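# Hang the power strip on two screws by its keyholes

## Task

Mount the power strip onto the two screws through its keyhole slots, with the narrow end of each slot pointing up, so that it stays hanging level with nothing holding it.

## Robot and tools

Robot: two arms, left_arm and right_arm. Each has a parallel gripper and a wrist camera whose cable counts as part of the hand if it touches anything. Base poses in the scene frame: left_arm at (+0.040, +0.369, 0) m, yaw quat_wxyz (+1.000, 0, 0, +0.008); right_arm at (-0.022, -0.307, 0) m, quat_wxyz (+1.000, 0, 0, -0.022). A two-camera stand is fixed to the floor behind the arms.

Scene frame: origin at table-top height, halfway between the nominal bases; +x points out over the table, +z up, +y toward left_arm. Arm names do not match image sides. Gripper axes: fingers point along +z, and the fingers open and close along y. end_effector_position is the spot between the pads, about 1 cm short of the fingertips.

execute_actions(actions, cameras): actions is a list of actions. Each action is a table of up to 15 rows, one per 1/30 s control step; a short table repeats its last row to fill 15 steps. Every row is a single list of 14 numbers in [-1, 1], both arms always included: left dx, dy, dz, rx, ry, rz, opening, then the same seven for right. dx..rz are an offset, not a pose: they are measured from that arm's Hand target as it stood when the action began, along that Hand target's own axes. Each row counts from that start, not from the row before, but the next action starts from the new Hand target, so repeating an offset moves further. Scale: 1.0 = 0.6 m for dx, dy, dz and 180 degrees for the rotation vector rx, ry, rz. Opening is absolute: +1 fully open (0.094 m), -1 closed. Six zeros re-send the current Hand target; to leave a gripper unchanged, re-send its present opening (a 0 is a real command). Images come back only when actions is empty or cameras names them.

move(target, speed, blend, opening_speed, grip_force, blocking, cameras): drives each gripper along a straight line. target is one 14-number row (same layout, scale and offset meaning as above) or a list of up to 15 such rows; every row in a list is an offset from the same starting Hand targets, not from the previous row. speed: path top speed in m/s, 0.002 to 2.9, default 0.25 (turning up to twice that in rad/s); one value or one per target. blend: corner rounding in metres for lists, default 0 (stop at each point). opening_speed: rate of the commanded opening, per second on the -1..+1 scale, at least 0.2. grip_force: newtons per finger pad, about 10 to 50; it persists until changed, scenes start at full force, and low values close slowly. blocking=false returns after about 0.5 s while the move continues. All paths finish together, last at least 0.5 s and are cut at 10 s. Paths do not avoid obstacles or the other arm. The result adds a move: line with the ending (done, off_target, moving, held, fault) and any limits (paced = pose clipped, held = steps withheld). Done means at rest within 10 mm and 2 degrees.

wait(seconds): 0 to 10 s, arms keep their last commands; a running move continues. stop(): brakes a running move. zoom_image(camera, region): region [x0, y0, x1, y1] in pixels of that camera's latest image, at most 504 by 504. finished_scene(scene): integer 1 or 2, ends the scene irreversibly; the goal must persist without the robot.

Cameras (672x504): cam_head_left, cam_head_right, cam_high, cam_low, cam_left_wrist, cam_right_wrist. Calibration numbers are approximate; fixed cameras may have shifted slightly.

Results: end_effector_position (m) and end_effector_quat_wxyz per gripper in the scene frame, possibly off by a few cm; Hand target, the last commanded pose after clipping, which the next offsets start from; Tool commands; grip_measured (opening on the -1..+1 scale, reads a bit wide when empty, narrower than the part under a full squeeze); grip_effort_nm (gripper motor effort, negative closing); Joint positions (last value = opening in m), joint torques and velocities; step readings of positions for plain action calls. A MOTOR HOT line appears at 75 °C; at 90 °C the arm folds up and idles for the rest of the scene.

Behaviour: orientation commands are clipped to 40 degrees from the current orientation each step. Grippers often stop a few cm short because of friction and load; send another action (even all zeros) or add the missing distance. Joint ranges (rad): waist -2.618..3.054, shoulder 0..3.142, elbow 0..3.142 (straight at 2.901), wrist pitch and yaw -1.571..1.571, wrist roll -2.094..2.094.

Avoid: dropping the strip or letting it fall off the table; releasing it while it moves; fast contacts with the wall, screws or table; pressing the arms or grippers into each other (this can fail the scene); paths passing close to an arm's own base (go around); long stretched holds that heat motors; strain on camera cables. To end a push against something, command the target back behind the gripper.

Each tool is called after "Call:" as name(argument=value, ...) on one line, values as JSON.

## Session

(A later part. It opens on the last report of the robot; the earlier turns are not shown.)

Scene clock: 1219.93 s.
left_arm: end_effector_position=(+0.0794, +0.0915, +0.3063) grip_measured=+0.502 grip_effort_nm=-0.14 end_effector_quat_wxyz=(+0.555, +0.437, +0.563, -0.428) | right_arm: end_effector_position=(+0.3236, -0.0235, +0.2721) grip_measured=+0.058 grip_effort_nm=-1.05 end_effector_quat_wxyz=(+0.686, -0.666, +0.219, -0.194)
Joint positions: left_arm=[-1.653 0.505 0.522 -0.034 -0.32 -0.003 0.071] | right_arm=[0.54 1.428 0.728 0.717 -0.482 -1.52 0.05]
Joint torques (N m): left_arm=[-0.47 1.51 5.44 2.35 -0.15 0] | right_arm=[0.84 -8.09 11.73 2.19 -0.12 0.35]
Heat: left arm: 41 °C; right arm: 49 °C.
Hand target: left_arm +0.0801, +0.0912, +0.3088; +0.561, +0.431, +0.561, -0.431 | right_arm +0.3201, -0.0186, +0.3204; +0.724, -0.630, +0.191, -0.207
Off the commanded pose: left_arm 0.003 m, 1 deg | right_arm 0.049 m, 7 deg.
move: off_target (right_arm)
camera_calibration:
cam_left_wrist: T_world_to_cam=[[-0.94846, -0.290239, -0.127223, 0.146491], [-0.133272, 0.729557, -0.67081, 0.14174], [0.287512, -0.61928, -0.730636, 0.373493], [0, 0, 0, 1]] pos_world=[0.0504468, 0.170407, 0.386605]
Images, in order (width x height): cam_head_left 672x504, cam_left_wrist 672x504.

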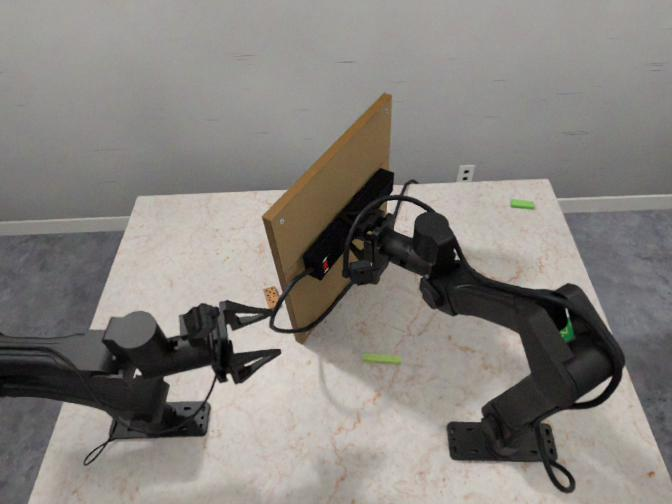

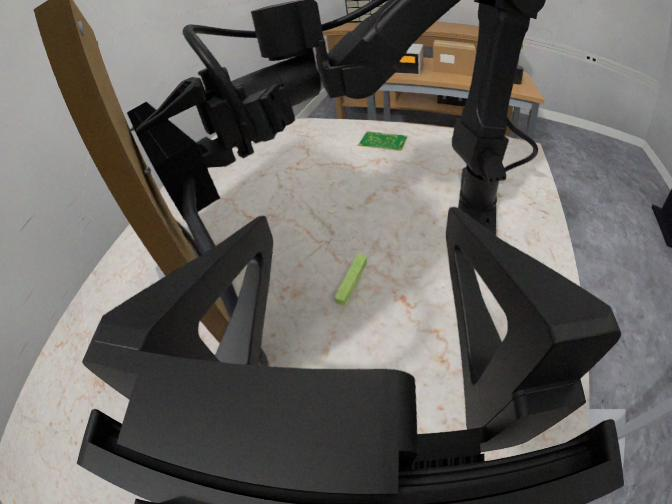

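Call:
move(target=[0,0,0,0,0,0,0.5,0,-0.010,0.0,0.004,0,-0.008,-1], speed=0.04, cameras=["cam_left_wrist","cam_head_left"])

Call:
zoom_image(camera="cam_head_left", region=[290, 150, 400, 270])

Call:
zoom_image(camera="cam_left_wrist", region=[110, 80, 230, 200])

Scene clock: 1228.07 s.
left_arm: end_effector_position=(+0.0794, +0.0915, +0.3063) grip_measured=+0.502 grip_effort_nm=-0.14 end_effector_quat_wxyz=(+0.555, +0.437, +0.563, -0.428) | right_arm: end_effector_position=(+0.3244, -0.0235, +0.2742) grip_measured=+0.058 grip_effort_nm=-1.05 end_effector_quat_wxyz=(+0.686, -0.666, +0.217, -0.197)
Joint positions: left_arm=[-1.653 0.505 0.522 -0.034 -0.32 -0.003 0.071] | right_arm=[0.54 1.428 0.733 0.717 -0.48 -1.525 0.05]
Joint torques (N m): left_arm=[-0.5 1.55 5.42 2.37 -0.16 0] | right_arm=[0.81 -8.69 11.64 2.23 -0.16 0.24]
Heat: left arm: 40 °C; right arm: 49 °C.
Hand target: left_arm +0.0801, +0.0912, +0.3088; +0.561, +0.431, +0.561, -0.431 | right_arm +0.3198, -0.0193, +0.3263; +0.725, -0.628, +0.182, -0.217
Off the commanded pose: left_arm 0.003 m, 1 deg | right_arm 0.053 m, 8 deg.
move: off_target (right_arm)
camera_calibration:
cam_left_wrist: T_world_to_cam=[[-0.94846, -0.290239, -0.127223, 0.146491], [-0.133272, 0.729557, -0.67081, 0.14174], [0.287512, -0.61928, -0.730636, 0.373493], [0, 0, 0, 1]] pos_world=[0.0504468, 0.170407, 0.386605]
Images, in order (width x height): cam_head_left 672x504, cam_left_wrist 672x504.

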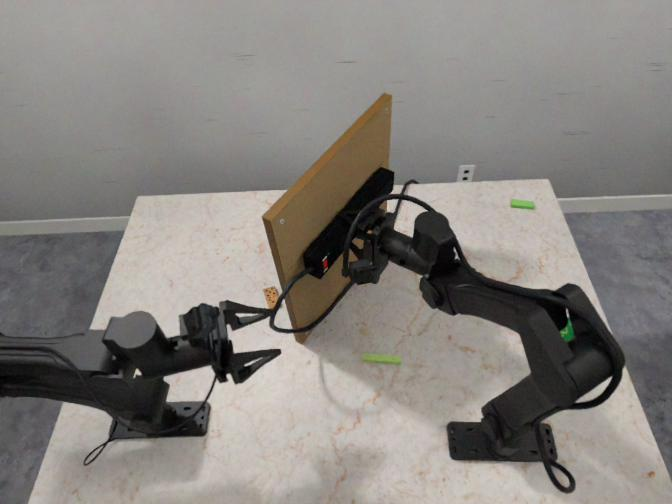

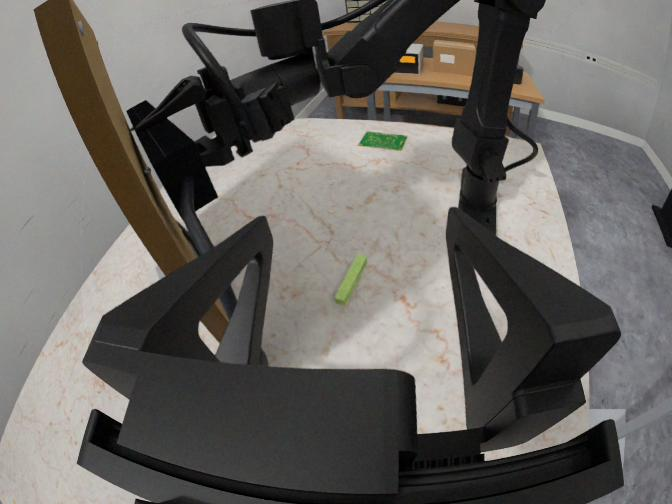

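Scaled by 4.200 from the camera's 672x504 image, which has a finer 960x720 frame.

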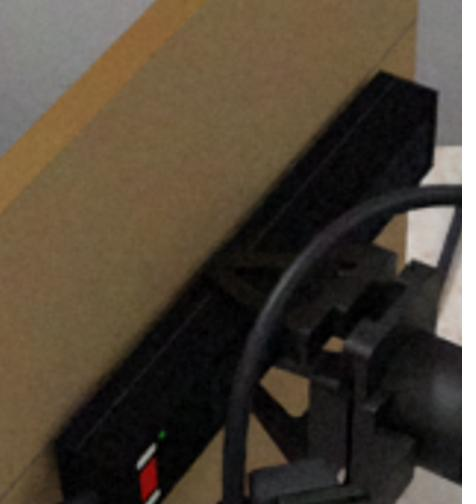

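Scaled by 4.200 from the camera's 672x504 image, which has a finer 960x720 frame.

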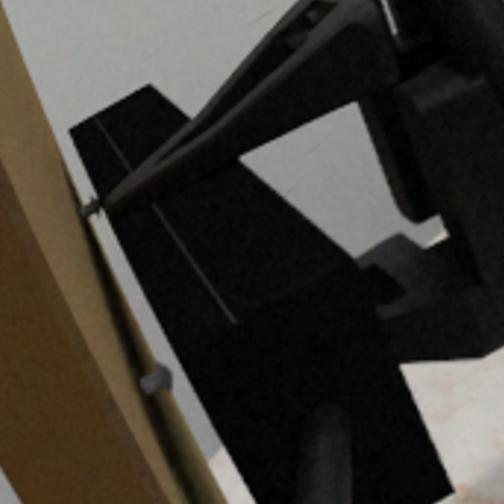

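Call:
move(target=[0,0,0,0,0,0,0.5,0,-0.008,0.0,0.003,0,-0.006,-1], speed=0.04)

Call:
move(target=[0,0,0,0,0,0,0.5,0,-0.004,0.0,0.002,0,-0.002,-1], speed=0.04, cameras=["cam_left_wrist","cam_head_left"])

Call:
zoom_image(camera="cam_head_left", region=[290, 150, 400, 270])

Call:
zoom_image(camera="cam_left_wrist", region=[110, 80, 230, 200])

Scene clock: 1241.73 s.
left_arm: end_effector_position=(+0.0794, +0.0915, +0.3063) grip_measured=+0.502 grip_effort_nm=-0.15 end_effector_quat_wxyz=(+0.555, +0.437, +0.563, -0.428) | right_arm: end_effector_position=(+0.3248, -0.0235, +0.2745) grip_measured=+0.058 grip_effort_nm=-1.05 end_effector_quat_wxyz=(+0.685, -0.667, +0.215, -0.201)
Joint positions: left_arm=[-1.653 0.505 0.522 -0.034 -0.32 -0.003 0.071] | right_arm=[0.54 1.428 0.735 0.714 -0.478 -1.536 0.05]
Joint torques (N m): left_arm=[-0.49 1.58 5.27 2.38 -0.14 -0.01] | right_arm=[0.79 -9.29 11.82 2.25 -0.14 0.22]
Heat: left arm: 40 °C; right arm: 49 °C.
Hand target: left_arm +0.0801, +0.0912, +0.3088; +0.561, +0.431, +0.561, -0.431 | right_arm +0.3194, -0.0199, +0.3309; +0.726, -0.627, +0.175, -0.225
Off the commanded pose: left_arm 0.003 m, 1 deg | right_arm 0.057 m, 8 deg.
move: off_target (right_arm)

Scene clock: 1242.43 s.
left_arm: end_effector_position=(+0.0794, +0.0915, +0.3063) grip_measured=+0.502 grip_effort_nm=-0.14 end_effector_quat_wxyz=(+0.555, +0.437, +0.563, -0.428) | right_arm: end_effector_position=(+0.3248, -0.0235, +0.2745) grip_measured=+0.058 grip_effort_nm=-1.05 end_effector_quat_wxyz=(+0.685, -0.667, +0.214, -0.202)
Joint positions: left_arm=[-1.653 0.505 0.522 -0.034 -0.32 -0.003 0.071] | right_arm=[0.54 1.428 0.735 0.714 -0.478 -1.537 0.05]
Joint torques (N m): left_arm=[-0.49 1.57 5.42 2.36 -0.12 0] | right_arm=[0.72 -9.28 11.69 2.32 -0.18 0.2]
Heat: left arm: 40 °C; right arm: 49 °C.
Hand target: left_arm +0.0801, +0.0912, +0.3088; +0.561, +0.431, +0.561, -0.431 | right_arm +0.3191, -0.0201, +0.3333; +0.727, -0.625, +0.172, -0.228
Off the commanded pose: left_arm 0.003 m, 1 deg | right_arm 0.059 m, 9 deg.
move: off_target (right_arm)
camera_calibration:
cam_left_wrist: T_world_to_cam=[[-0.94846, -0.290239, -0.127223, 0.146491], [-0.133272, 0.729557, -0.67081, 0.14174], [0.287512, -0.61928, -0.730636, 0.373493], [0, 0, 0, 1]] pos_world=[0.0504468, 0.170407, 0.386605]
Images, in order (width x height): cam_head_left 672x504, cam_left_wrist 672x504.

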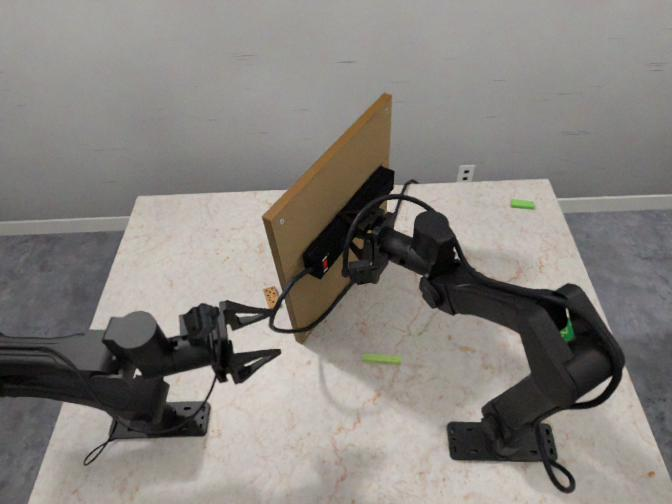

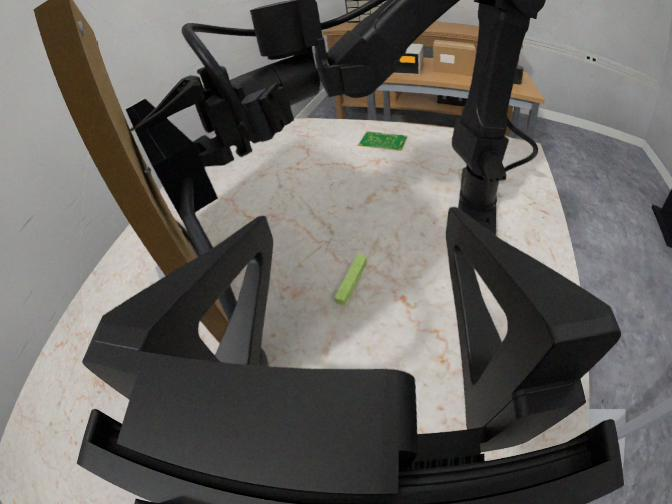

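Scaled by 4.200 from the camera's 672x504 image, which has a finer 960x720 frame.

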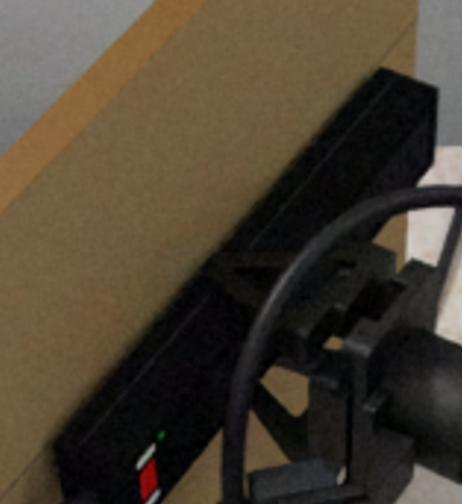

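Scaled by 4.200 from the camera's 672x504 image, which has a finer 960x720 frame.

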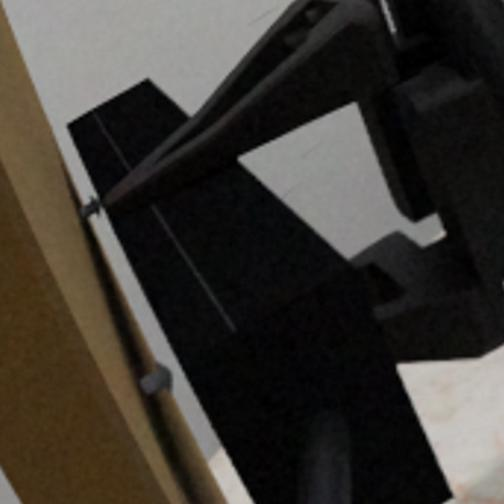

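Call:
move(target=[0,0,0,0,0,0,0.5,0,-0.010,0.0,0.004,0,-0.003,-1], speed=0.04, cameras=["cam_left_wrist","cam_head_left"])

Call:
zoom_image(camera="cam_head_left", region=[290, 150, 400, 270])

Call:
zoom_image(camera="cam_left_wrist", region=[110, 80, 230, 200])

Scene clock: 1255.90 s.
left_arm: end_effector_position=(+0.0794, +0.0915, +0.3063) grip_measured=+0.502 grip_effort_nm=-0.15 end_effector_quat_wxyz=(+0.555, +0.437, +0.563, -0.428) | right_arm: end_effector_position=(+0.3248, -0.0235, +0.2744) grip_measured=+0.058 grip_effort_nm=-1.05 end_effector_quat_wxyz=(+0.684, -0.667, +0.214, -0.202)
Joint positions: left_arm=[-1.653 0.505 0.522 -0.034 -0.32 -0.003 0.071] | right_arm=[0.54 1.428 0.735 0.713 -0.478 -1.539 0.05]
Joint torques (N m): left_arm=[-0.5 1.57 5.38 2.36 -0.14 0.01] | right_arm=[0.57 -10.1 12.27 2.35 -0.14 0.19]
Heat: left arm: 40 °C; right arm: 50 °C.
Hand target: left_arm +0.0801, +0.0912, +0.3088; +0.561, +0.431, +0.561, -0.431 | right_arm +0.3184, -0.0208, +0.3392; +0.730, -0.621, +0.168, -0.232
Off the commanded pose: left_arm 0.003 m, 1 deg | right_arm 0.065 m, 10 deg.
move: off_target (right_arm)
camera_calibration:
cam_left_wrist: T_world_to_cam=[[-0.94846, -0.290239, -0.127223, 0.146491], [-0.133272, 0.729557, -0.67081, 0.14174], [0.287512, -0.61928, -0.730636, 0.373493], [0, 0, 0, 1]] pos_world=[0.0504468, 0.170407, 0.386605]
Images, in order (width x height): cam_head_left 672x504, cam_left_wrist 672x504.

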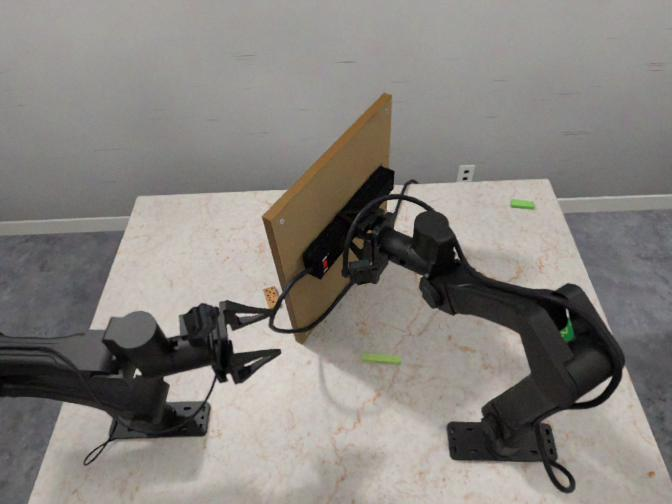

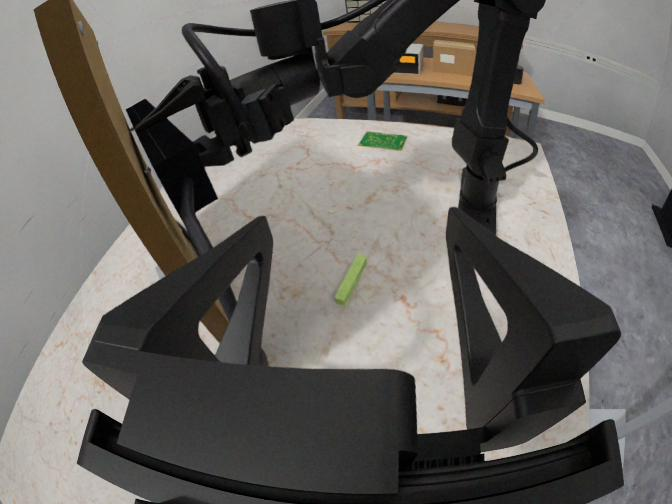

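Scaled by 4.200 from the camera's 672x504 image, which has a finer 960x720 frame.

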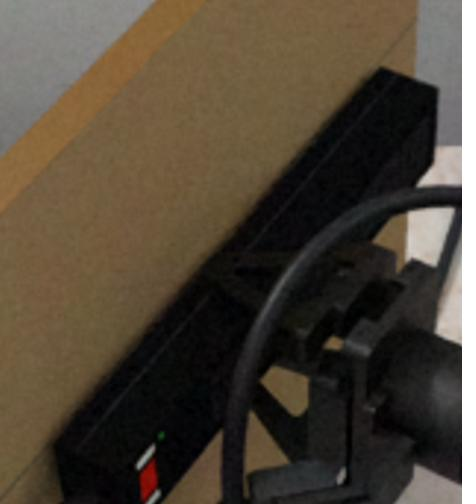

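Scaled by 4.200 from the camera's 672x504 image, which has a finer 960x720 frame.

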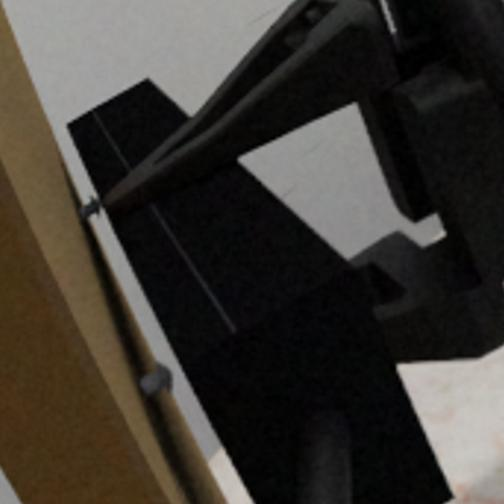

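Call:
move(target=[0,0,0,0,0,0,0.5,0,-0.008,0.004,0.00,0,-0.0,-1], speed=0.04)

Call:
move(target=[0,0,0,0,0,0,0.5,0,-0.006,0.0,0.00,0,-0.0,-1], speed=0.04)

Scene clock: 1260.67 s.
left_arm: end_effector_position=(+0.0794, +0.0915, +0.3063) grip_measured=+0.502 grip_effort_nm=-0.14 end_effector_quat_wxyz=(+0.555, +0.437, +0.563, -0.428) | right_arm: end_effector_position=(+0.3254, -0.0234, +0.2907) grip_measured=+0.058 grip_effort_nm=-1.05 end_effector_quat_wxyz=(+0.691, -0.660, +0.203, -0.213)
Joint positions: left_arm=[-1.653 0.505 0.522 -0.034 -0.32 -0.003 0.071] | right_arm=[0.54 1.413 0.763 0.702 -0.477 -1.549 0.05]
Joint torques (N m): left_arm=[-0.5 1.5 5.41 2.37 -0.15 0.02] | right_arm=[0.85 -8.7 12.01 2.26 -0.14 0.29]
Heat: left arm: 40 °C; right arm: 51 °C.
Hand target: left_arm +0.0801, +0.0912, +0.3088; +0.561, +0.431, +0.561, -0.431 | right_arm +0.3191, -0.0194, +0.3443; +0.730, -0.621, +0.168, -0.232
Off the commanded pose: left_arm 0.003 m, 1 deg | right_arm 0.054 m, 8 deg.
move: off_target (right_arm)

Scene clock: 1261.50 s.
left_arm: end_effector_position=(+0.0794, +0.0915, +0.3063) grip_measured=+0.502 grip_effort_nm=-0.14 end_effector_quat_wxyz=(+0.555, +0.437, +0.563, -0.428) | right_arm: end_effector_position=(+0.3257, -0.0233, +0.2911) grip_measured=+0.058 grip_effort_nm=-1.05 end_effector_quat_wxyz=(+0.689, -0.662, +0.204, -0.212)
Joint positions: left_arm=[-1.653 0.505 0.522 -0.034 -0.32 -0.003 0.071] | right_arm=[0.54 1.411 0.77 0.686 -0.477 -1.549 0.05]
Joint torques (N m): left_arm=[-0.47 1.47 5.33 2.34 -0.15 0] | right_arm=[0.87 -9.21 12.12 2.21 -0.11 0.27]
Heat: left arm: 40 °C; right arm: 51 °C.
Hand target: left_arm +0.0801, +0.0912, +0.3088; +0.561, +0.431, +0.561, -0.431 | right_arm +0.3186, -0.0199, +0.3479; +0.730, -0.621, +0.168, -0.232
Off the commanded pose: left_arm 0.003 m, 1 deg | right_arm 0.057 m, 8 deg.
move: off_target (right_arm)

Call:
move(target=[0,0,0,0,0,0,0.5,0,0.055,-0.001,-0.004,0,0.004,-1], speed=0.04)

Call:
move(target=[0,0,0,0,0,0,0.5,0,0.012,0,0,0,0.00,-1], speed=0.04)

Scene clock: 1270.10 s.
left_arm: end_effector_position=(+0.0794, +0.0915, +0.3063) grip_measured=+0.502 grip_effort_nm=-0.14 end_effector_quat_wxyz=(+0.555, +0.437, +0.563, -0.428) | right_arm: end_effector_position=(+0.3261, -0.0231, +0.2918) grip_measured=+0.058 grip_effort_nm=-1.05 end_effector_quat_wxyz=(+0.698, -0.652, +0.198, -0.219)
Joint positions: left_arm=[-1.653 0.505 0.522 -0.034 -0.32 -0.003 0.071] | right_arm=[0.54 1.427 0.752 0.754 -0.475 -1.544 0.05]
Joint torques (N m): left_arm=[-0.42 1.52 5.41 2.37 -0.13 0.01] | right_arm=[1.2 -4.53 8.57 2.64 -0.1 0.25]
Heat: left arm: 40 °C; right arm: 52 °C.
Hand target: left_arm +0.0801, +0.0912, +0.3088; +0.561, +0.431, +0.561, -0.431 | right_arm +0.3225, -0.0163, +0.3155; +0.727, -0.624, +0.173, -0.226
Off the commanded pose: left_arm 0.003 m, 1 deg | right_arm 0.025 m, 6 deg.
move: off_target (right_arm)

Scene clock: 1271.00 s.
left_arm: end_effector_position=(+0.0794, +0.0915, +0.3063) grip_measured=+0.502 grip_effort_nm=-0.14 end_effector_quat_wxyz=(+0.555, +0.437, +0.563, -0.428) | right_arm: end_effector_position=(+0.3260, -0.0232, +0.2909) grip_measured=+0.058 grip_effort_nm=-1.05 end_effector_quat_wxyz=(+0.704, -0.646, +0.195, -0.222)
Joint positions: left_arm=[-1.653 0.505 0.522 -0.034 -0.32 -0.003 0.071] | right_arm=[0.54 1.441 0.736 0.806 -0.474 -1.537 0.05]
Joint torques (N m): left_arm=[-0.53 1.52 5.37 2.39 -0.15 -0.01] | right_arm=[1.29 -4.08 8.57 2.45 -0.04 0.16]
Heat: left arm: 40 °C; right arm: 52 °C.
Hand target: left_arm +0.0801, +0.0912, +0.3088; +0.561, +0.431, +0.561, -0.431 | right_arm +0.3233, -0.0155, +0.3084; +0.727, -0.624, +0.173, -0.226
Off the commanded pose: left_arm 0.003 m, 1 deg | right_arm 0.019 m, 4 deg.
move: off_target (right_arm)

Call:
move(target=[0,0,0,0,0,0,0.5,0,0.008,-0.002,-0.012,0,0,-1], speed=0.04)

Call:
move(target=[0,0,0,0,0,0,0.5,0,0.004,-0.001,-0.003,0,0.00,-1], speed=0.04, cameras=["cam_left_wrist","cam_head_left"])

Call:
zoom_image(camera="cam_head_left", region=[290, 150, 400, 270])

Call:
zoom_image(camera="cam_left_wrist", region=[110, 80, 230, 200])

Scene clock: 1279.87 s.
left_arm: end_effector_position=(+0.0794, +0.0915, +0.3063) grip_measured=+0.502 grip_effort_nm=-0.14 end_effector_quat_wxyz=(+0.555, +0.437, +0.563, -0.428) | right_arm: end_effector_position=(+0.3261, -0.0232, +0.2893) grip_measured=+0.058 grip_effort_nm=-1.05 end_effector_quat_wxyz=(+0.702, -0.648, +0.194, -0.223)
Joint positions: left_arm=[-1.653 0.505 0.522 -0.034 -0.32 -0.003 0.071] | right_arm=[0.54 1.441 0.736 0.801 -0.474 -1.545 0.05]
Joint torques (N m): left_arm=[-0.39 1.54 5.42 2.37 -0.15 -0.02] | right_arm=[1.25 -5.08 9.48 1.97 -0.13 0.11]
Heat: left arm: 40 °C; right arm: 51 °C.
Hand target: left_arm +0.0801, +0.0912, +0.3088; +0.561, +0.431, +0.561, -0.431 | right_arm +0.3232, -0.0159, +0.3033; +0.715, -0.638, +0.177, -0.223
Off the commanded pose: left_arm 0.003 m, 1 deg | right_arm 0.016 m, 3 deg.
move: off_target (right_arm)

Scene clock: 1280.63 s.
left_arm: end_effector_position=(+0.0794, +0.0915, +0.3063) grip_measured=+0.502 grip_effort_nm=-0.15 end_effector_quat_wxyz=(+0.555, +0.437, +0.563, -0.428) | right_arm: end_effector_position=(+0.3261, -0.0230, +0.2881) grip_measured=+0.058 grip_effort_nm=-1.05 end_effector_quat_wxyz=(+0.699, -0.651, +0.191, -0.226)
Joint positions: left_arm=[-1.653 0.505 0.522 -0.034 -0.32 -0.003 0.071] | right_arm=[0.54 1.441 0.736 0.796 -0.475 -1.556 0.05]
Joint torques (N m): left_arm=[-0.5 1.52 5.38 2.37 -0.14 0] | right_arm=[1.28 -5.3 9.06 1.88 -0.11 0.18]
Heat: left arm: 40 °C; right arm: 51 °C.
Hand target: left_arm +0.0801, +0.0912, +0.3088; +0.561, +0.431, +0.561, -0.431 | right_arm +0.3231, -0.0162, +0.3009; +0.712, -0.641, +0.178, -0.222
Off the commanded pose: left_arm 0.003 m, 1 deg | right_arm 0.015 m, 2 deg.
move: off_target (right_arm)
camera_calibration:
cam_left_wrist: T_world_to_cam=[[-0.94846, -0.290239, -0.127223, 0.146491], [-0.133272, 0.729557, -0.67081, 0.14174], [0.287512, -0.61928, -0.730636, 0.373493], [0, 0, 0, 1]] pos_world=[0.0504468, 0.170407, 0.386605]
Images, in order (width x height): cam_head_left 672x504, cam_left_wrist 672x504.

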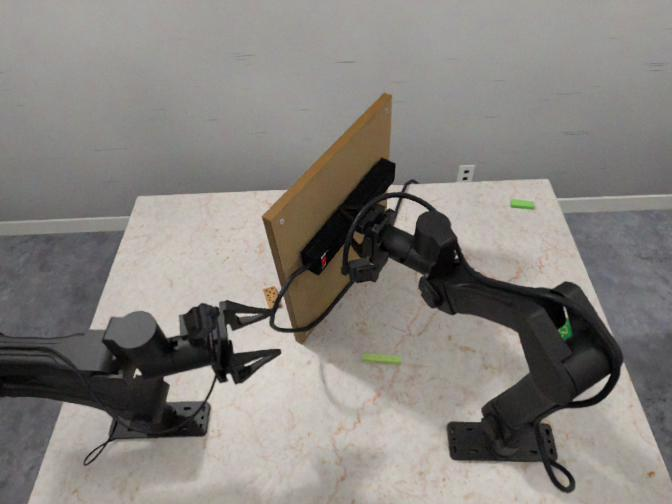

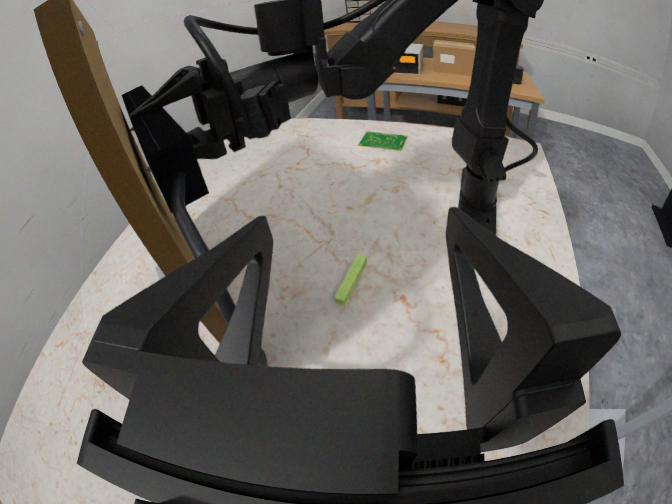

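Scaled by 4.200 from the camera's 672x504 image, which has a finer 960x720 frame.

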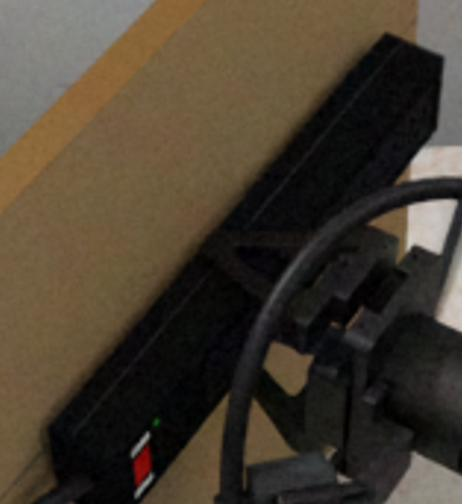

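Scaled by 4.200 from the camera's 672x504 image, which has a finer 960x720 frame.

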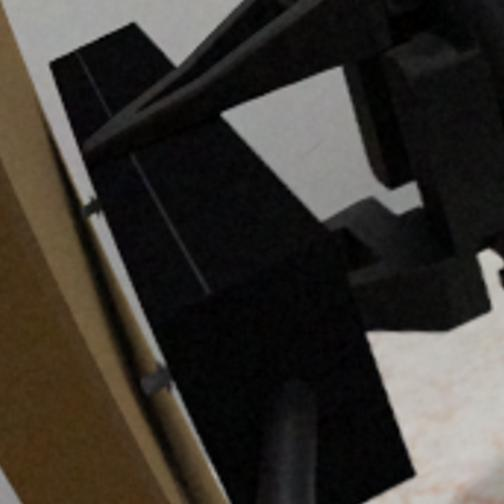

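Call:
move(target=[0,0,0,0,0,0,0.5,0,0.008,-0.003,0,0,0.006,-1], speed=0.04)

Call:
move(target=[0,0,0,0,0,0,0.5,0,0.004,-0.001,0.00,0,0.003,-1], speed=0.04, cameras=["cam_left_wrist","cam_head_left"])

Call:
zoom_image(camera="cam_head_left", region=[290, 150, 400, 270])

Call:
zoom_image(camera="cam_left_wrist", region=[110, 80, 230, 200])

Scene clock: 1294.43 s.
left_arm: end_effector_position=(+0.0794, +0.0915, +0.3063) grip_measured=+0.502 grip_effort_nm=-0.14 end_effector_quat_wxyz=(+0.555, +0.437, +0.563, -0.428) | right_arm: end_effector_position=(+0.3261, -0.0230, +0.2881) grip_measured=+0.058 grip_effort_nm=-1.05 end_effector_quat_wxyz=(+0.700, -0.651, +0.191, -0.225)
Joint positions: left_arm=[-1.653 0.505 0.522 -0.034 -0.32 -0.003 0.071] | right_arm=[0.54 1.441 0.736 0.796 -0.475 -1.555 0.05]
Joint torques (N m): left_arm=[-0.43 1.54 5.41 2.36 -0.13 0.01] | right_arm=[0.9 -4.6 7.83 2.07 -0.09 0.34]
Heat: left arm: 40 °C; right arm: 51 °C.
Hand target: left_arm +0.0801, +0.0912, +0.3088; +0.561, +0.431, +0.561, -0.431 | right_arm +0.3226, -0.0174, +0.2959; +0.714, -0.640, +0.184, -0.216
Off the commanded pose: left_arm 0.003 m, 1 deg | right_arm 0.010 m, 3 deg.
move: off_target (right_arm)

Scene clock: 1295.13 s.
left_arm: end_effector_position=(+0.0794, +0.0915, +0.3063) grip_measured=+0.502 grip_effort_nm=-0.14 end_effector_quat_wxyz=(+0.555, +0.437, +0.563, -0.428) | right_arm: end_effector_position=(+0.3257, -0.0232, +0.2880) grip_measured=+0.058 grip_effort_nm=-1.05 end_effector_quat_wxyz=(+0.700, -0.650, +0.191, -0.225)
Joint positions: left_arm=[-1.653 0.505 0.522 -0.034 -0.32 -0.003 0.071] | right_arm=[0.54 1.441 0.733 0.801 -0.476 -1.553 0.05]
Joint velocities: left_arm=[within noise] | right_arm=[0.002 -0.007 -0.007 -0.154 -0.037 -0.037 0.001]
Joint torques (N m): left_arm=[-0.44 1.55 5.41 2.37 -0.15 0] | right_arm=[0.94 -4.44 7.53 2.06 -0.16 0.37]
Heat: left arm: 40 °C; right arm: 51 °C.
Hand target: left_arm +0.0801, +0.0912, +0.3088; +0.561, +0.431, +0.561, -0.431 | right_arm +0.3224, -0.0176, +0.2935; +0.715, -0.639, +0.187, -0.212
Off the commanded pose: left_arm 0.003 m, 1 deg | right_arm 0.008 m, 3 deg.
move: off_target (right_arm)
camera_calibration:
cam_left_wrist: T_world_to_cam=[[-0.94846, -0.290239, -0.127223, 0.146491], [-0.133272, 0.729557, -0.67081, 0.14174], [0.287512, -0.61928, -0.730636, 0.373493], [0, 0, 0, 1]] pos_world=[0.0504468, 0.170407, 0.386605]
Images, in order (width x height): cam_head_left 672x504, cam_left_wrist 672x504.

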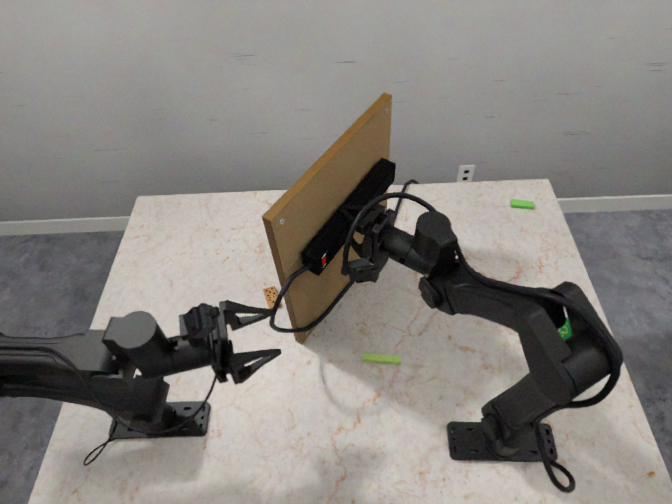

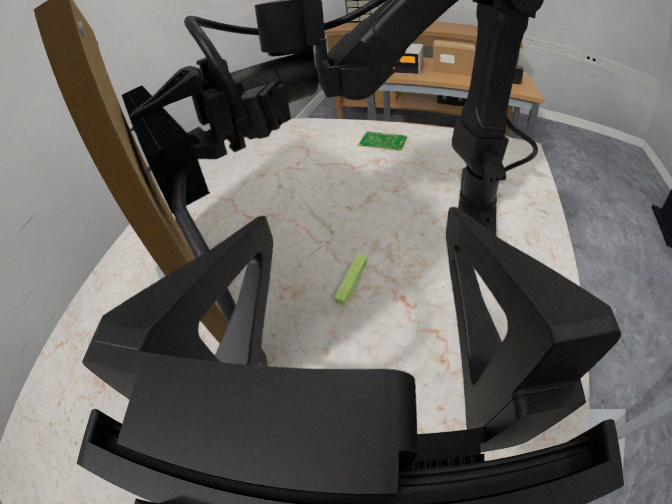

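Scaled by 4.200 from the camera's 672x504 image, which has a finer 960x720 frame.

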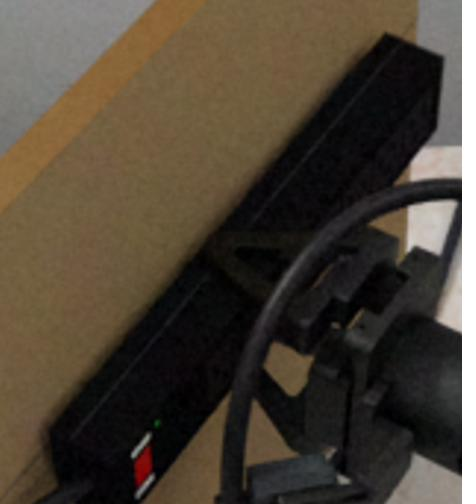

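Scaled by 4.200 from the camera's 672x504 image, which has a finer 960x720 frame.

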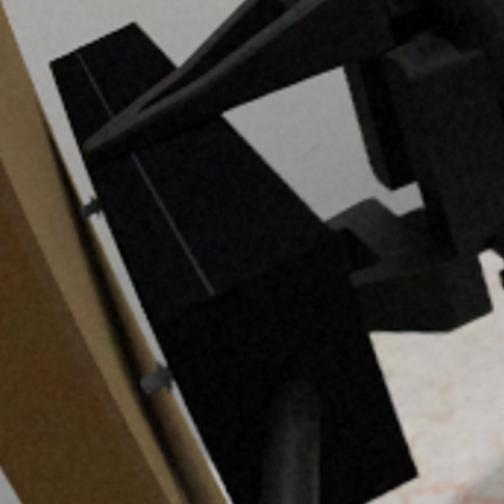

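Keep stepping down.

Call:
move(target=[0,0,0,0,0,0,0.5,0,0.005,0,-0.002,0,0.003,-1], speed=0.04)

Call:
move(target=[0,0,0,0,0,0,0.5,0,0.004,0,-0.002,0,0.002,-1], speed=0.04, cameras=["cam_left_wrist","cam_head_left"])

Call:
zoom_image(camera="cam_head_left", region=[290, 150, 400, 270])

Call:
zoom_image(camera="cam_left_wrist", region=[110, 80, 230, 200])

Scene clock: 1306.47 s.
left_arm: end_effector_position=(+0.0794, +0.0915, +0.3063) grip_measured=+0.502 grip_effort_nm=-0.14 end_effector_quat_wxyz=(+0.555, +0.437, +0.563, -0.428) | right_arm: end_effector_position=(+0.3257, -0.0232, +0.2880) grip_measured=+0.058 grip_effort_nm=-1.05 end_effector_quat_wxyz=(+0.700, -0.650, +0.191, -0.225)
Joint positions: left_arm=[-1.653 0.505 0.522 -0.034 -0.32 -0.003 0.071] | right_arm=[0.54 1.441 0.733 0.801 -0.476 -1.552 0.05]
Joint torques (N m): left_arm=[-0.43 1.5 5.42 2.36 -0.15 -0.01] | right_arm=[0.64 -4.16 7.31 2.07 -0.15 0.47]
Heat: left arm: 40 °C; right arm: 51 °C.
Hand target: left_arm +0.0801, +0.0912, +0.3088; +0.561, +0.431, +0.561, -0.431 | right_arm +0.3226, -0.0173, +0.2905; +0.714, -0.640, +0.191, -0.208
Off the commanded pose: left_arm 0.003 m, 1 deg | right_arm 0.007 m, 3 deg.
move: off_target (right_arm)

Scene clock: 1307.17 s.
left_arm: end_effector_position=(+0.0794, +0.0915, +0.3063) grip_measured=+0.502 grip_effort_nm=-0.15 end_effector_quat_wxyz=(+0.555, +0.437, +0.563, -0.428) | right_arm: end_effector_position=(+0.3257, -0.0232, +0.2880) grip_measured=+0.058 grip_effort_nm=-1.05 end_effector_quat_wxyz=(+0.701, -0.650, +0.192, -0.225)
Joint positions: left_arm=[-1.653 0.505 0.522 -0.034 -0.32 -0.003 0.071] | right_arm=[0.54 1.441 0.733 0.801 -0.476 -1.552 0.05]
Joint torques (N m): left_arm=[-0.46 1.52 5.35 2.36 -0.13 0.02] | right_arm=[0.84 -4.08 7.23 2.07 -0.13 0.49]
Heat: left arm: 40 °C; right arm: 51 °C.
Hand target: left_arm +0.0801, +0.0912, +0.3088; +0.561, +0.431, +0.561, -0.431 | right_arm +0.3227, -0.0171, +0.2881; +0.713, -0.642, +0.194, -0.205
Off the commanded pose: left_arm 0.003 m, 1 deg | right_arm 0.007 m, 3 deg.
move: off_target (right_arm)
camera_calibration:
cam_left_wrist: T_world_to_cam=[[-0.94846, -0.290239, -0.127223, 0.146491], [-0.133272, 0.729557, -0.67081, 0.14174], [0.287512, -0.61928, -0.730636, 0.373493], [0, 0, 0, 1]] pos_world=[0.0504468, 0.170407, 0.386605]
Images, in order (width x height): cam_head_left 672x504, cam_left_wrist 672x504.

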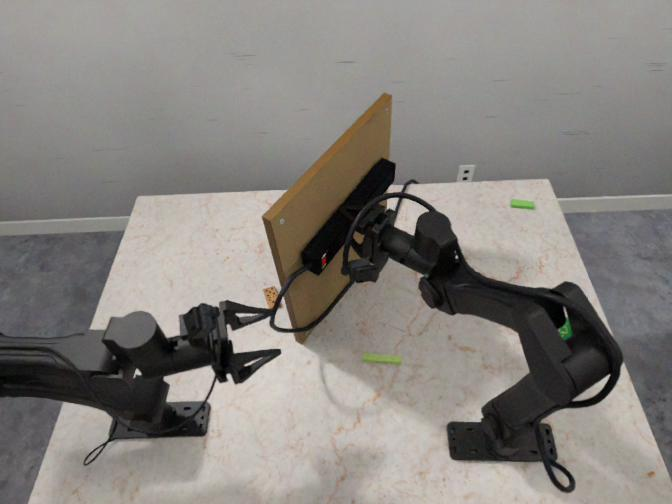

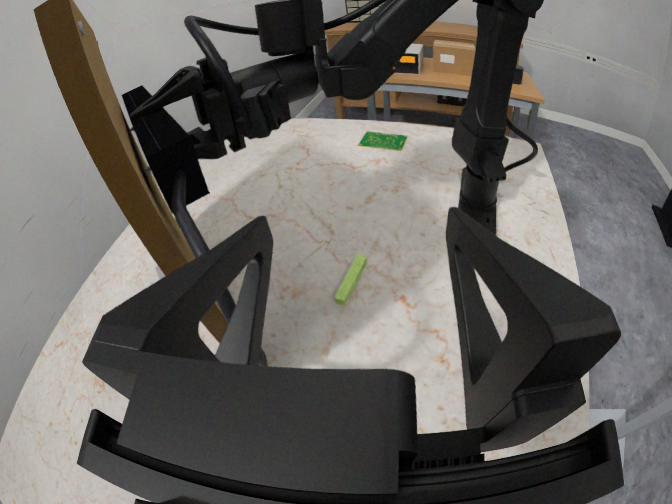

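Scaled by 4.200 from the camera's 672x504 image, which has a finer 960x720 frame.

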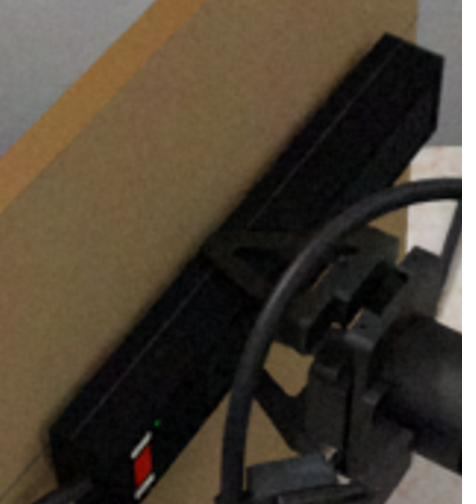

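Scaled by 4.200 from the camera's 672x504 image, which has a finer 960x720 frame.

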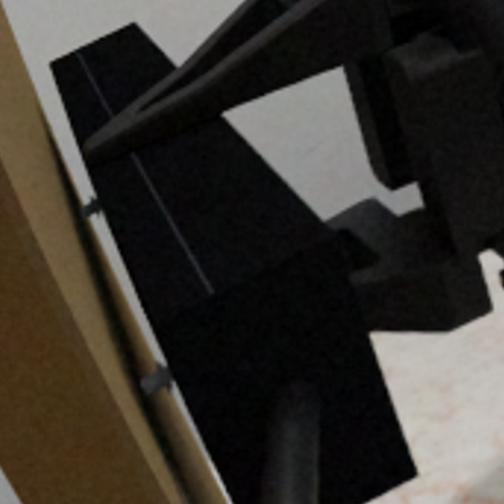

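Call:
move(target=[0,0,0,0,0,0,0.5,0,0.005,-0.006,-0.002,0,0.004,-1], speed=0.06)

Call:
move(target=[0,0,0,0,0,0,0.5,0,0.004,-0.004,-0.002,0,0.002,-1], speed=0.06, cameras=["cam_left_wrist","cam_head_left"])

Call:
zoom_image(camera="cam_head_left", region=[290, 150, 400, 270])

Call:
zoom_image(camera="cam_left_wrist", region=[110, 80, 230, 200])

Scene clock: 1317.23 s.
left_arm: end_effector_position=(+0.0794, +0.0915, +0.3063) grip_measured=+0.502 grip_effort_nm=-0.14 end_effector_quat_wxyz=(+0.555, +0.437, +0.563, -0.428) | right_arm: end_effector_position=(+0.3249, -0.0240, +0.2846) grip_measured=+0.058 grip_effort_nm=-1.05 end_effector_quat_wxyz=(+0.700, -0.650, +0.195, -0.222)
Joint positions: left_arm=[-1.653 0.505 0.522 -0.034 -0.32 -0.003 0.071] | right_arm=[0.54 1.441 0.722 0.808 -0.473 -1.545 0.05]
Joint torques (N m): left_arm=[-0.47 1.55 5.45 2.36 -0.12 0] | right_arm=[0.58 -4.81 7.01 1.97 -0.25 0.52]
Heat: left arm: 40 °C; right arm: 51 °C.
Hand target: left_arm +0.0801, +0.0912, +0.3088; +0.561, +0.431, +0.561, -0.431 | right_arm +0.3210, -0.0199, +0.2849; +0.712, -0.643, +0.198, -0.200
Off the commanded pose: left_arm 0.003 m, 1 deg | right_arm 0.006 m, 3 deg.
move: off_target (right_arm)

Scene clock: 1318.07 s.
left_arm: end_effector_position=(+0.0794, +0.0915, +0.3063) grip_measured=+0.502 grip_effort_nm=-0.14 end_effector_quat_wxyz=(+0.555, +0.437, +0.563, -0.428) | right_arm: end_effector_position=(+0.3226, -0.0243, +0.2713) grip_measured=+0.058 grip_effort_nm=-1.05 end_effector_quat_wxyz=(+0.693, -0.658, +0.209, -0.205)
Joint positions: left_arm=[-1.653 0.505 0.522 -0.034 -0.32 -0.003 0.071] | right_arm=[0.54 1.441 0.701 0.79 -0.479 -1.527 0.05]
Joint torques (N m): left_arm=[-0.44 1.54 5.41 2.38 -0.15 0] | right_arm=[0.17 -5.01 7.62 2.17 -0.21 0.35]
Heat: left arm: 40 °C; right arm: 51 °C.
Hand target: left_arm +0.0801, +0.0912, +0.3088; +0.561, +0.431, +0.561, -0.431 | right_arm +0.3197, -0.0216, +0.2822; +0.711, -0.644, +0.201, -0.197
Off the commanded pose: left_arm 0.003 m, 1 deg | right_arm 0.012 m, 3 deg.
move: off_target (right_arm)
camera_calibration:
cam_left_wrist: T_world_to_cam=[[-0.94846, -0.290239, -0.127223, 0.146491], [-0.133272, 0.729557, -0.67081, 0.14174], [0.287512, -0.61928, -0.730636, 0.373493], [0, 0, 0, 1]] pos_world=[0.0504468, 0.170407, 0.386605]
Images, in order (width x height): cam_head_left 672x504, cam_left_wrist 672x504.

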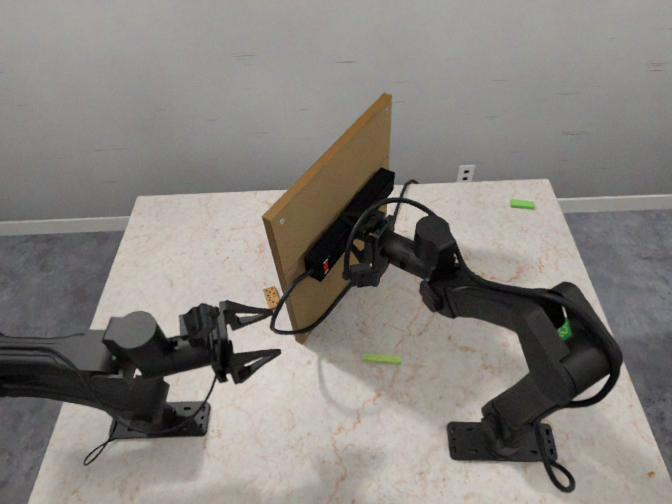

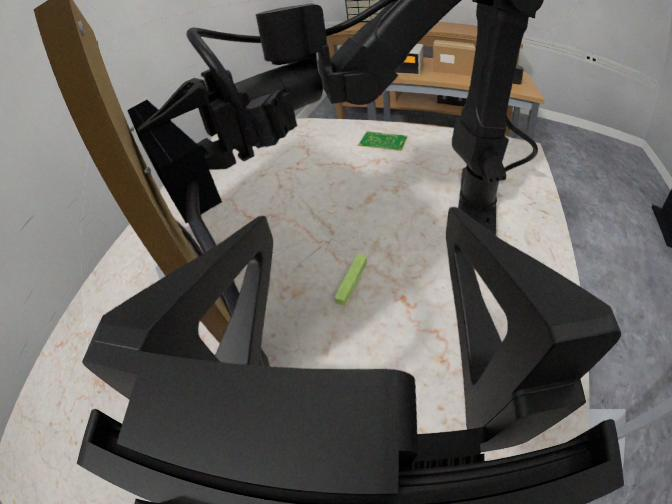

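Scaled by 4.200 from the camera's 672x504 image, which has a finer 960x720 frame.

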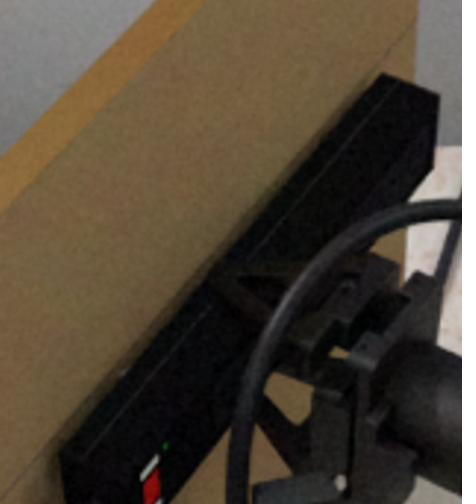

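Scaled by 4.200 from the camera's 672x504 image, which has a finer 960x720 frame.

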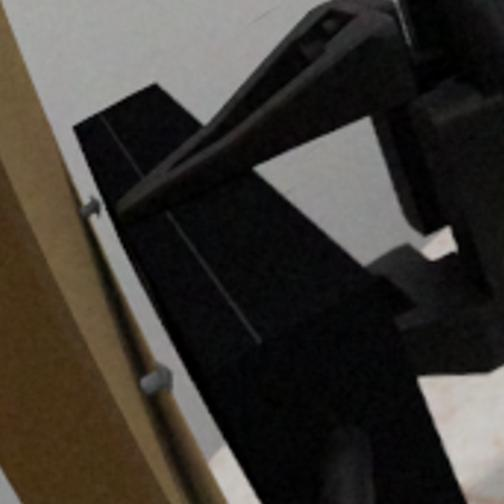

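Call:
move(target=[0,0,0,0,0,0,0.5,0,-0.075,0,0.004,0,-0.007,-1], speed=0.06)

Call:
move(target=[0,0,0,0,0,0,0.5,0,-0.025,0,0,0,0,-1], speed=0.05)

Scene clock: 1336.17 s.
left_arm: end_effector_position=(+0.0794, +0.0915, +0.3063) grip_measured=+0.502 grip_effort_nm=-0.14 end_effector_quat_wxyz=(+0.555, +0.437, +0.563, -0.428) | right_arm: end_effector_position=(+0.3235, -0.0253, +0.2773) grip_measured=+0.058 grip_effort_nm=-1.05 end_effector_quat_wxyz=(+0.675, -0.677, +0.225, -0.189)
Joint positions: left_arm=[-1.653 0.505 0.522 -0.034 -0.32 -0.003 0.071] | right_arm=[0.535 1.398 0.763 0.617 -0.486 -1.533 0.05]
Joint torques (N m): left_arm=[-0.51 1.57 5.42 2.37 -0.14 0] | right_arm=[-0.42 -9.09 11.25 2.17 -0.3 0.28]
Heat: left arm: 40 °C; right arm: 50 °C.
Hand target: left_arm +0.0801, +0.0912, +0.3088; +0.561, +0.431, +0.561, -0.431 | right_arm +0.3188, -0.0257, +0.3268; +0.713, -0.642, +0.193, -0.206
Off the commanded pose: left_arm 0.003 m, 1 deg | right_arm 0.050 m, 7 deg.
move: off_target (right_arm)

Scene clock: 1337.27 s.
left_arm: end_effector_position=(+0.0794, +0.0915, +0.3063) grip_measured=+0.502 grip_effort_nm=-0.14 end_effector_quat_wxyz=(+0.555, +0.437, +0.563, -0.428) | right_arm: end_effector_position=(+0.3232, -0.0251, +0.2890) grip_measured=+0.058 grip_effort_nm=-1.05 end_effector_quat_wxyz=(+0.673, -0.679, +0.225, -0.188)
Joint positions: left_arm=[-1.653 0.505 0.522 -0.034 -0.32 -0.003 0.071] | right_arm=[0.535 1.377 0.803 0.549 -0.488 -1.534 0.05]
Joint torques (N m): left_arm=[-0.46 1.48 5.45 2.36 -0.13 -0.03] | right_arm=[-0.73 -9.2 11.62 2.2 -0.32 0.31]
Heat: left arm: 40 °C; right arm: 50 °C.
Hand target: left_arm +0.0801, +0.0912, +0.3088; +0.561, +0.431, +0.561, -0.431 | right_arm +0.3181, -0.0271, +0.3419; +0.713, -0.642, +0.193, -0.206
Off the commanded pose: left_arm 0.003 m, 1 deg | right_arm 0.053 m, 7 deg.
move: off_target (right_arm)

Call:
move(target=[0,0,0,0,0,0,0.5,0,0.055,-0.003,0.003,0,0,-1], speed=0.04)

Call:
move(target=[0,0,0,0,0,0,0.5,0,0.010,0.008,0,0,0,-1], speed=0.04, cameras=["cam_left_wrist","cam_head_left"])

Call:
zoom_image(camera="cam_head_left", region=[290, 150, 400, 270])

Call:
zoom_image(camera="cam_left_wrist", region=[110, 80, 230, 200])

Scene clock: 1347.07 s.
left_arm: end_effector_position=(+0.0794, +0.0915, +0.3063) grip_measured=+0.502 grip_effort_nm=-0.14 end_effector_quat_wxyz=(+0.555, +0.437, +0.563, -0.428) | right_arm: end_effector_position=(+0.3205, -0.0264, +0.2907) grip_measured=+0.058 grip_effort_nm=-1.05 end_effector_quat_wxyz=(+0.691, -0.661, +0.206, -0.206)
Joint positions: left_arm=[-1.653 0.505 0.522 -0.034 -0.32 -0.003 0.071] | right_arm=[0.535 1.389 0.75 0.684 -0.488 -1.536 0.05]
Joint torques (N m): left_arm=[-0.44 1.57 5.41 2.37 -0.13 0] | right_arm=[-0.25 -5.09 7.8 2.42 -0.26 0.34]
Heat: left arm: 40 °C; right arm: 51 °C.
Hand target: left_arm +0.0801, +0.0912, +0.3088; +0.561, +0.431, +0.561, -0.431 | right_arm +0.3186, -0.0256, +0.3088; +0.716, -0.639, +0.192, -0.207
Off the commanded pose: left_arm 0.003 m, 1 deg | right_arm 0.018 m, 4 deg.
move: off_target (right_arm)

Scene clock: 1347.83 s.
left_arm: end_effector_position=(+0.0794, +0.0915, +0.3063) grip_measured=+0.502 grip_effort_nm=-0.15 end_effector_quat_wxyz=(+0.555, +0.437, +0.563, -0.428) | right_arm: end_effector_position=(+0.3246, -0.0243, +0.2843) grip_measured=+0.058 grip_effort_nm=-1.05 end_effector_quat_wxyz=(+0.690, -0.663, +0.208, -0.204)
Joint positions: left_arm=[-1.653 0.505 0.522 -0.034 -0.32 -0.003 0.071] | right_arm=[0.535 1.417 0.75 0.707 -0.488 -1.535 0.05]
Joint torques (N m): left_arm=[-0.51 1.58 5.38 2.36 -0.13 -0.02] | right_arm=[0.7 -5.27 7.72 2.47 -0.16 0.38]
Heat: left arm: 40 °C; right arm: 51 °C.
Hand target: left_arm +0.0801, +0.0912, +0.3088; +0.561, +0.431, +0.561, -0.431 | right_arm +0.3215, -0.0210, +0.3034; +0.716, -0.639, +0.192, -0.207
Off the commanded pose: left_arm 0.003 m, 1 deg | right_arm 0.020 m, 4 deg.
move: off_target (right_arm)
camera_calibration:
cam_left_wrist: T_world_to_cam=[[-0.94846, -0.290239, -0.127223, 0.146491], [-0.133272, 0.729557, -0.67081, 0.14174], [0.287512, -0.61928, -0.730636, 0.373493], [0, 0, 0, 1]] pos_world=[0.0504468, 0.170407, 0.386605]
Images, in order (width x height): cam_head_left 672x504, cam_left_wrist 672x504.

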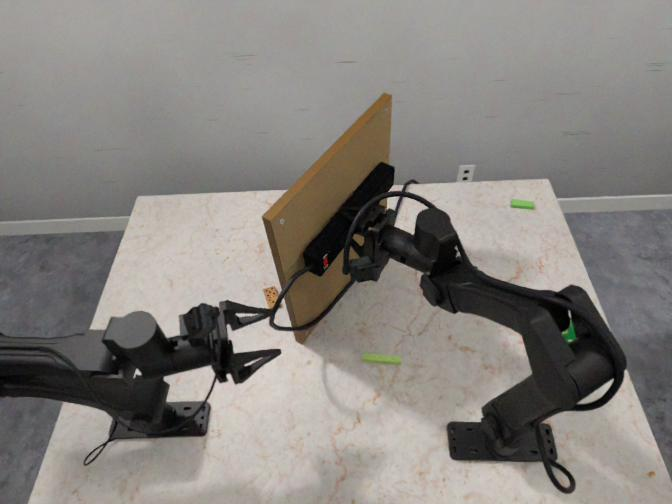

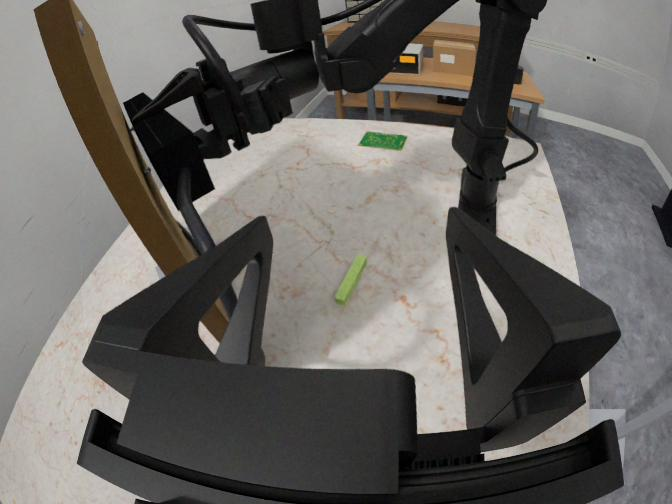

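Scaled by 4.200 from the camera's 672x504 image, which has a finer 960x720 frame.

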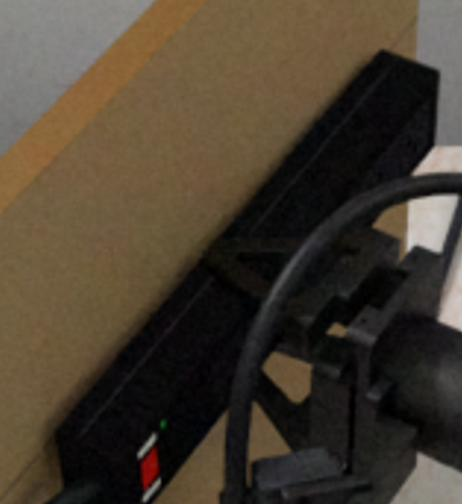

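Scaled by 4.200 from the camera's 672x504 image, which has a finer 960x720 frame.

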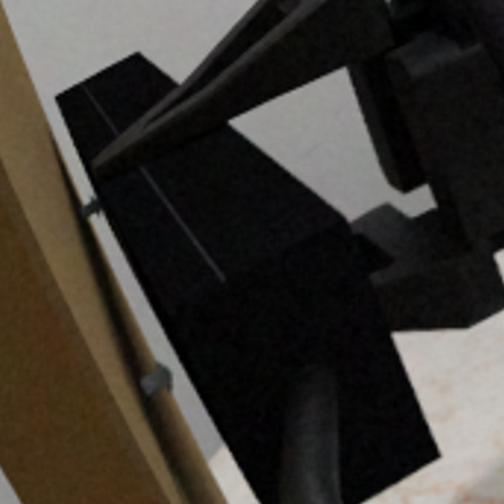

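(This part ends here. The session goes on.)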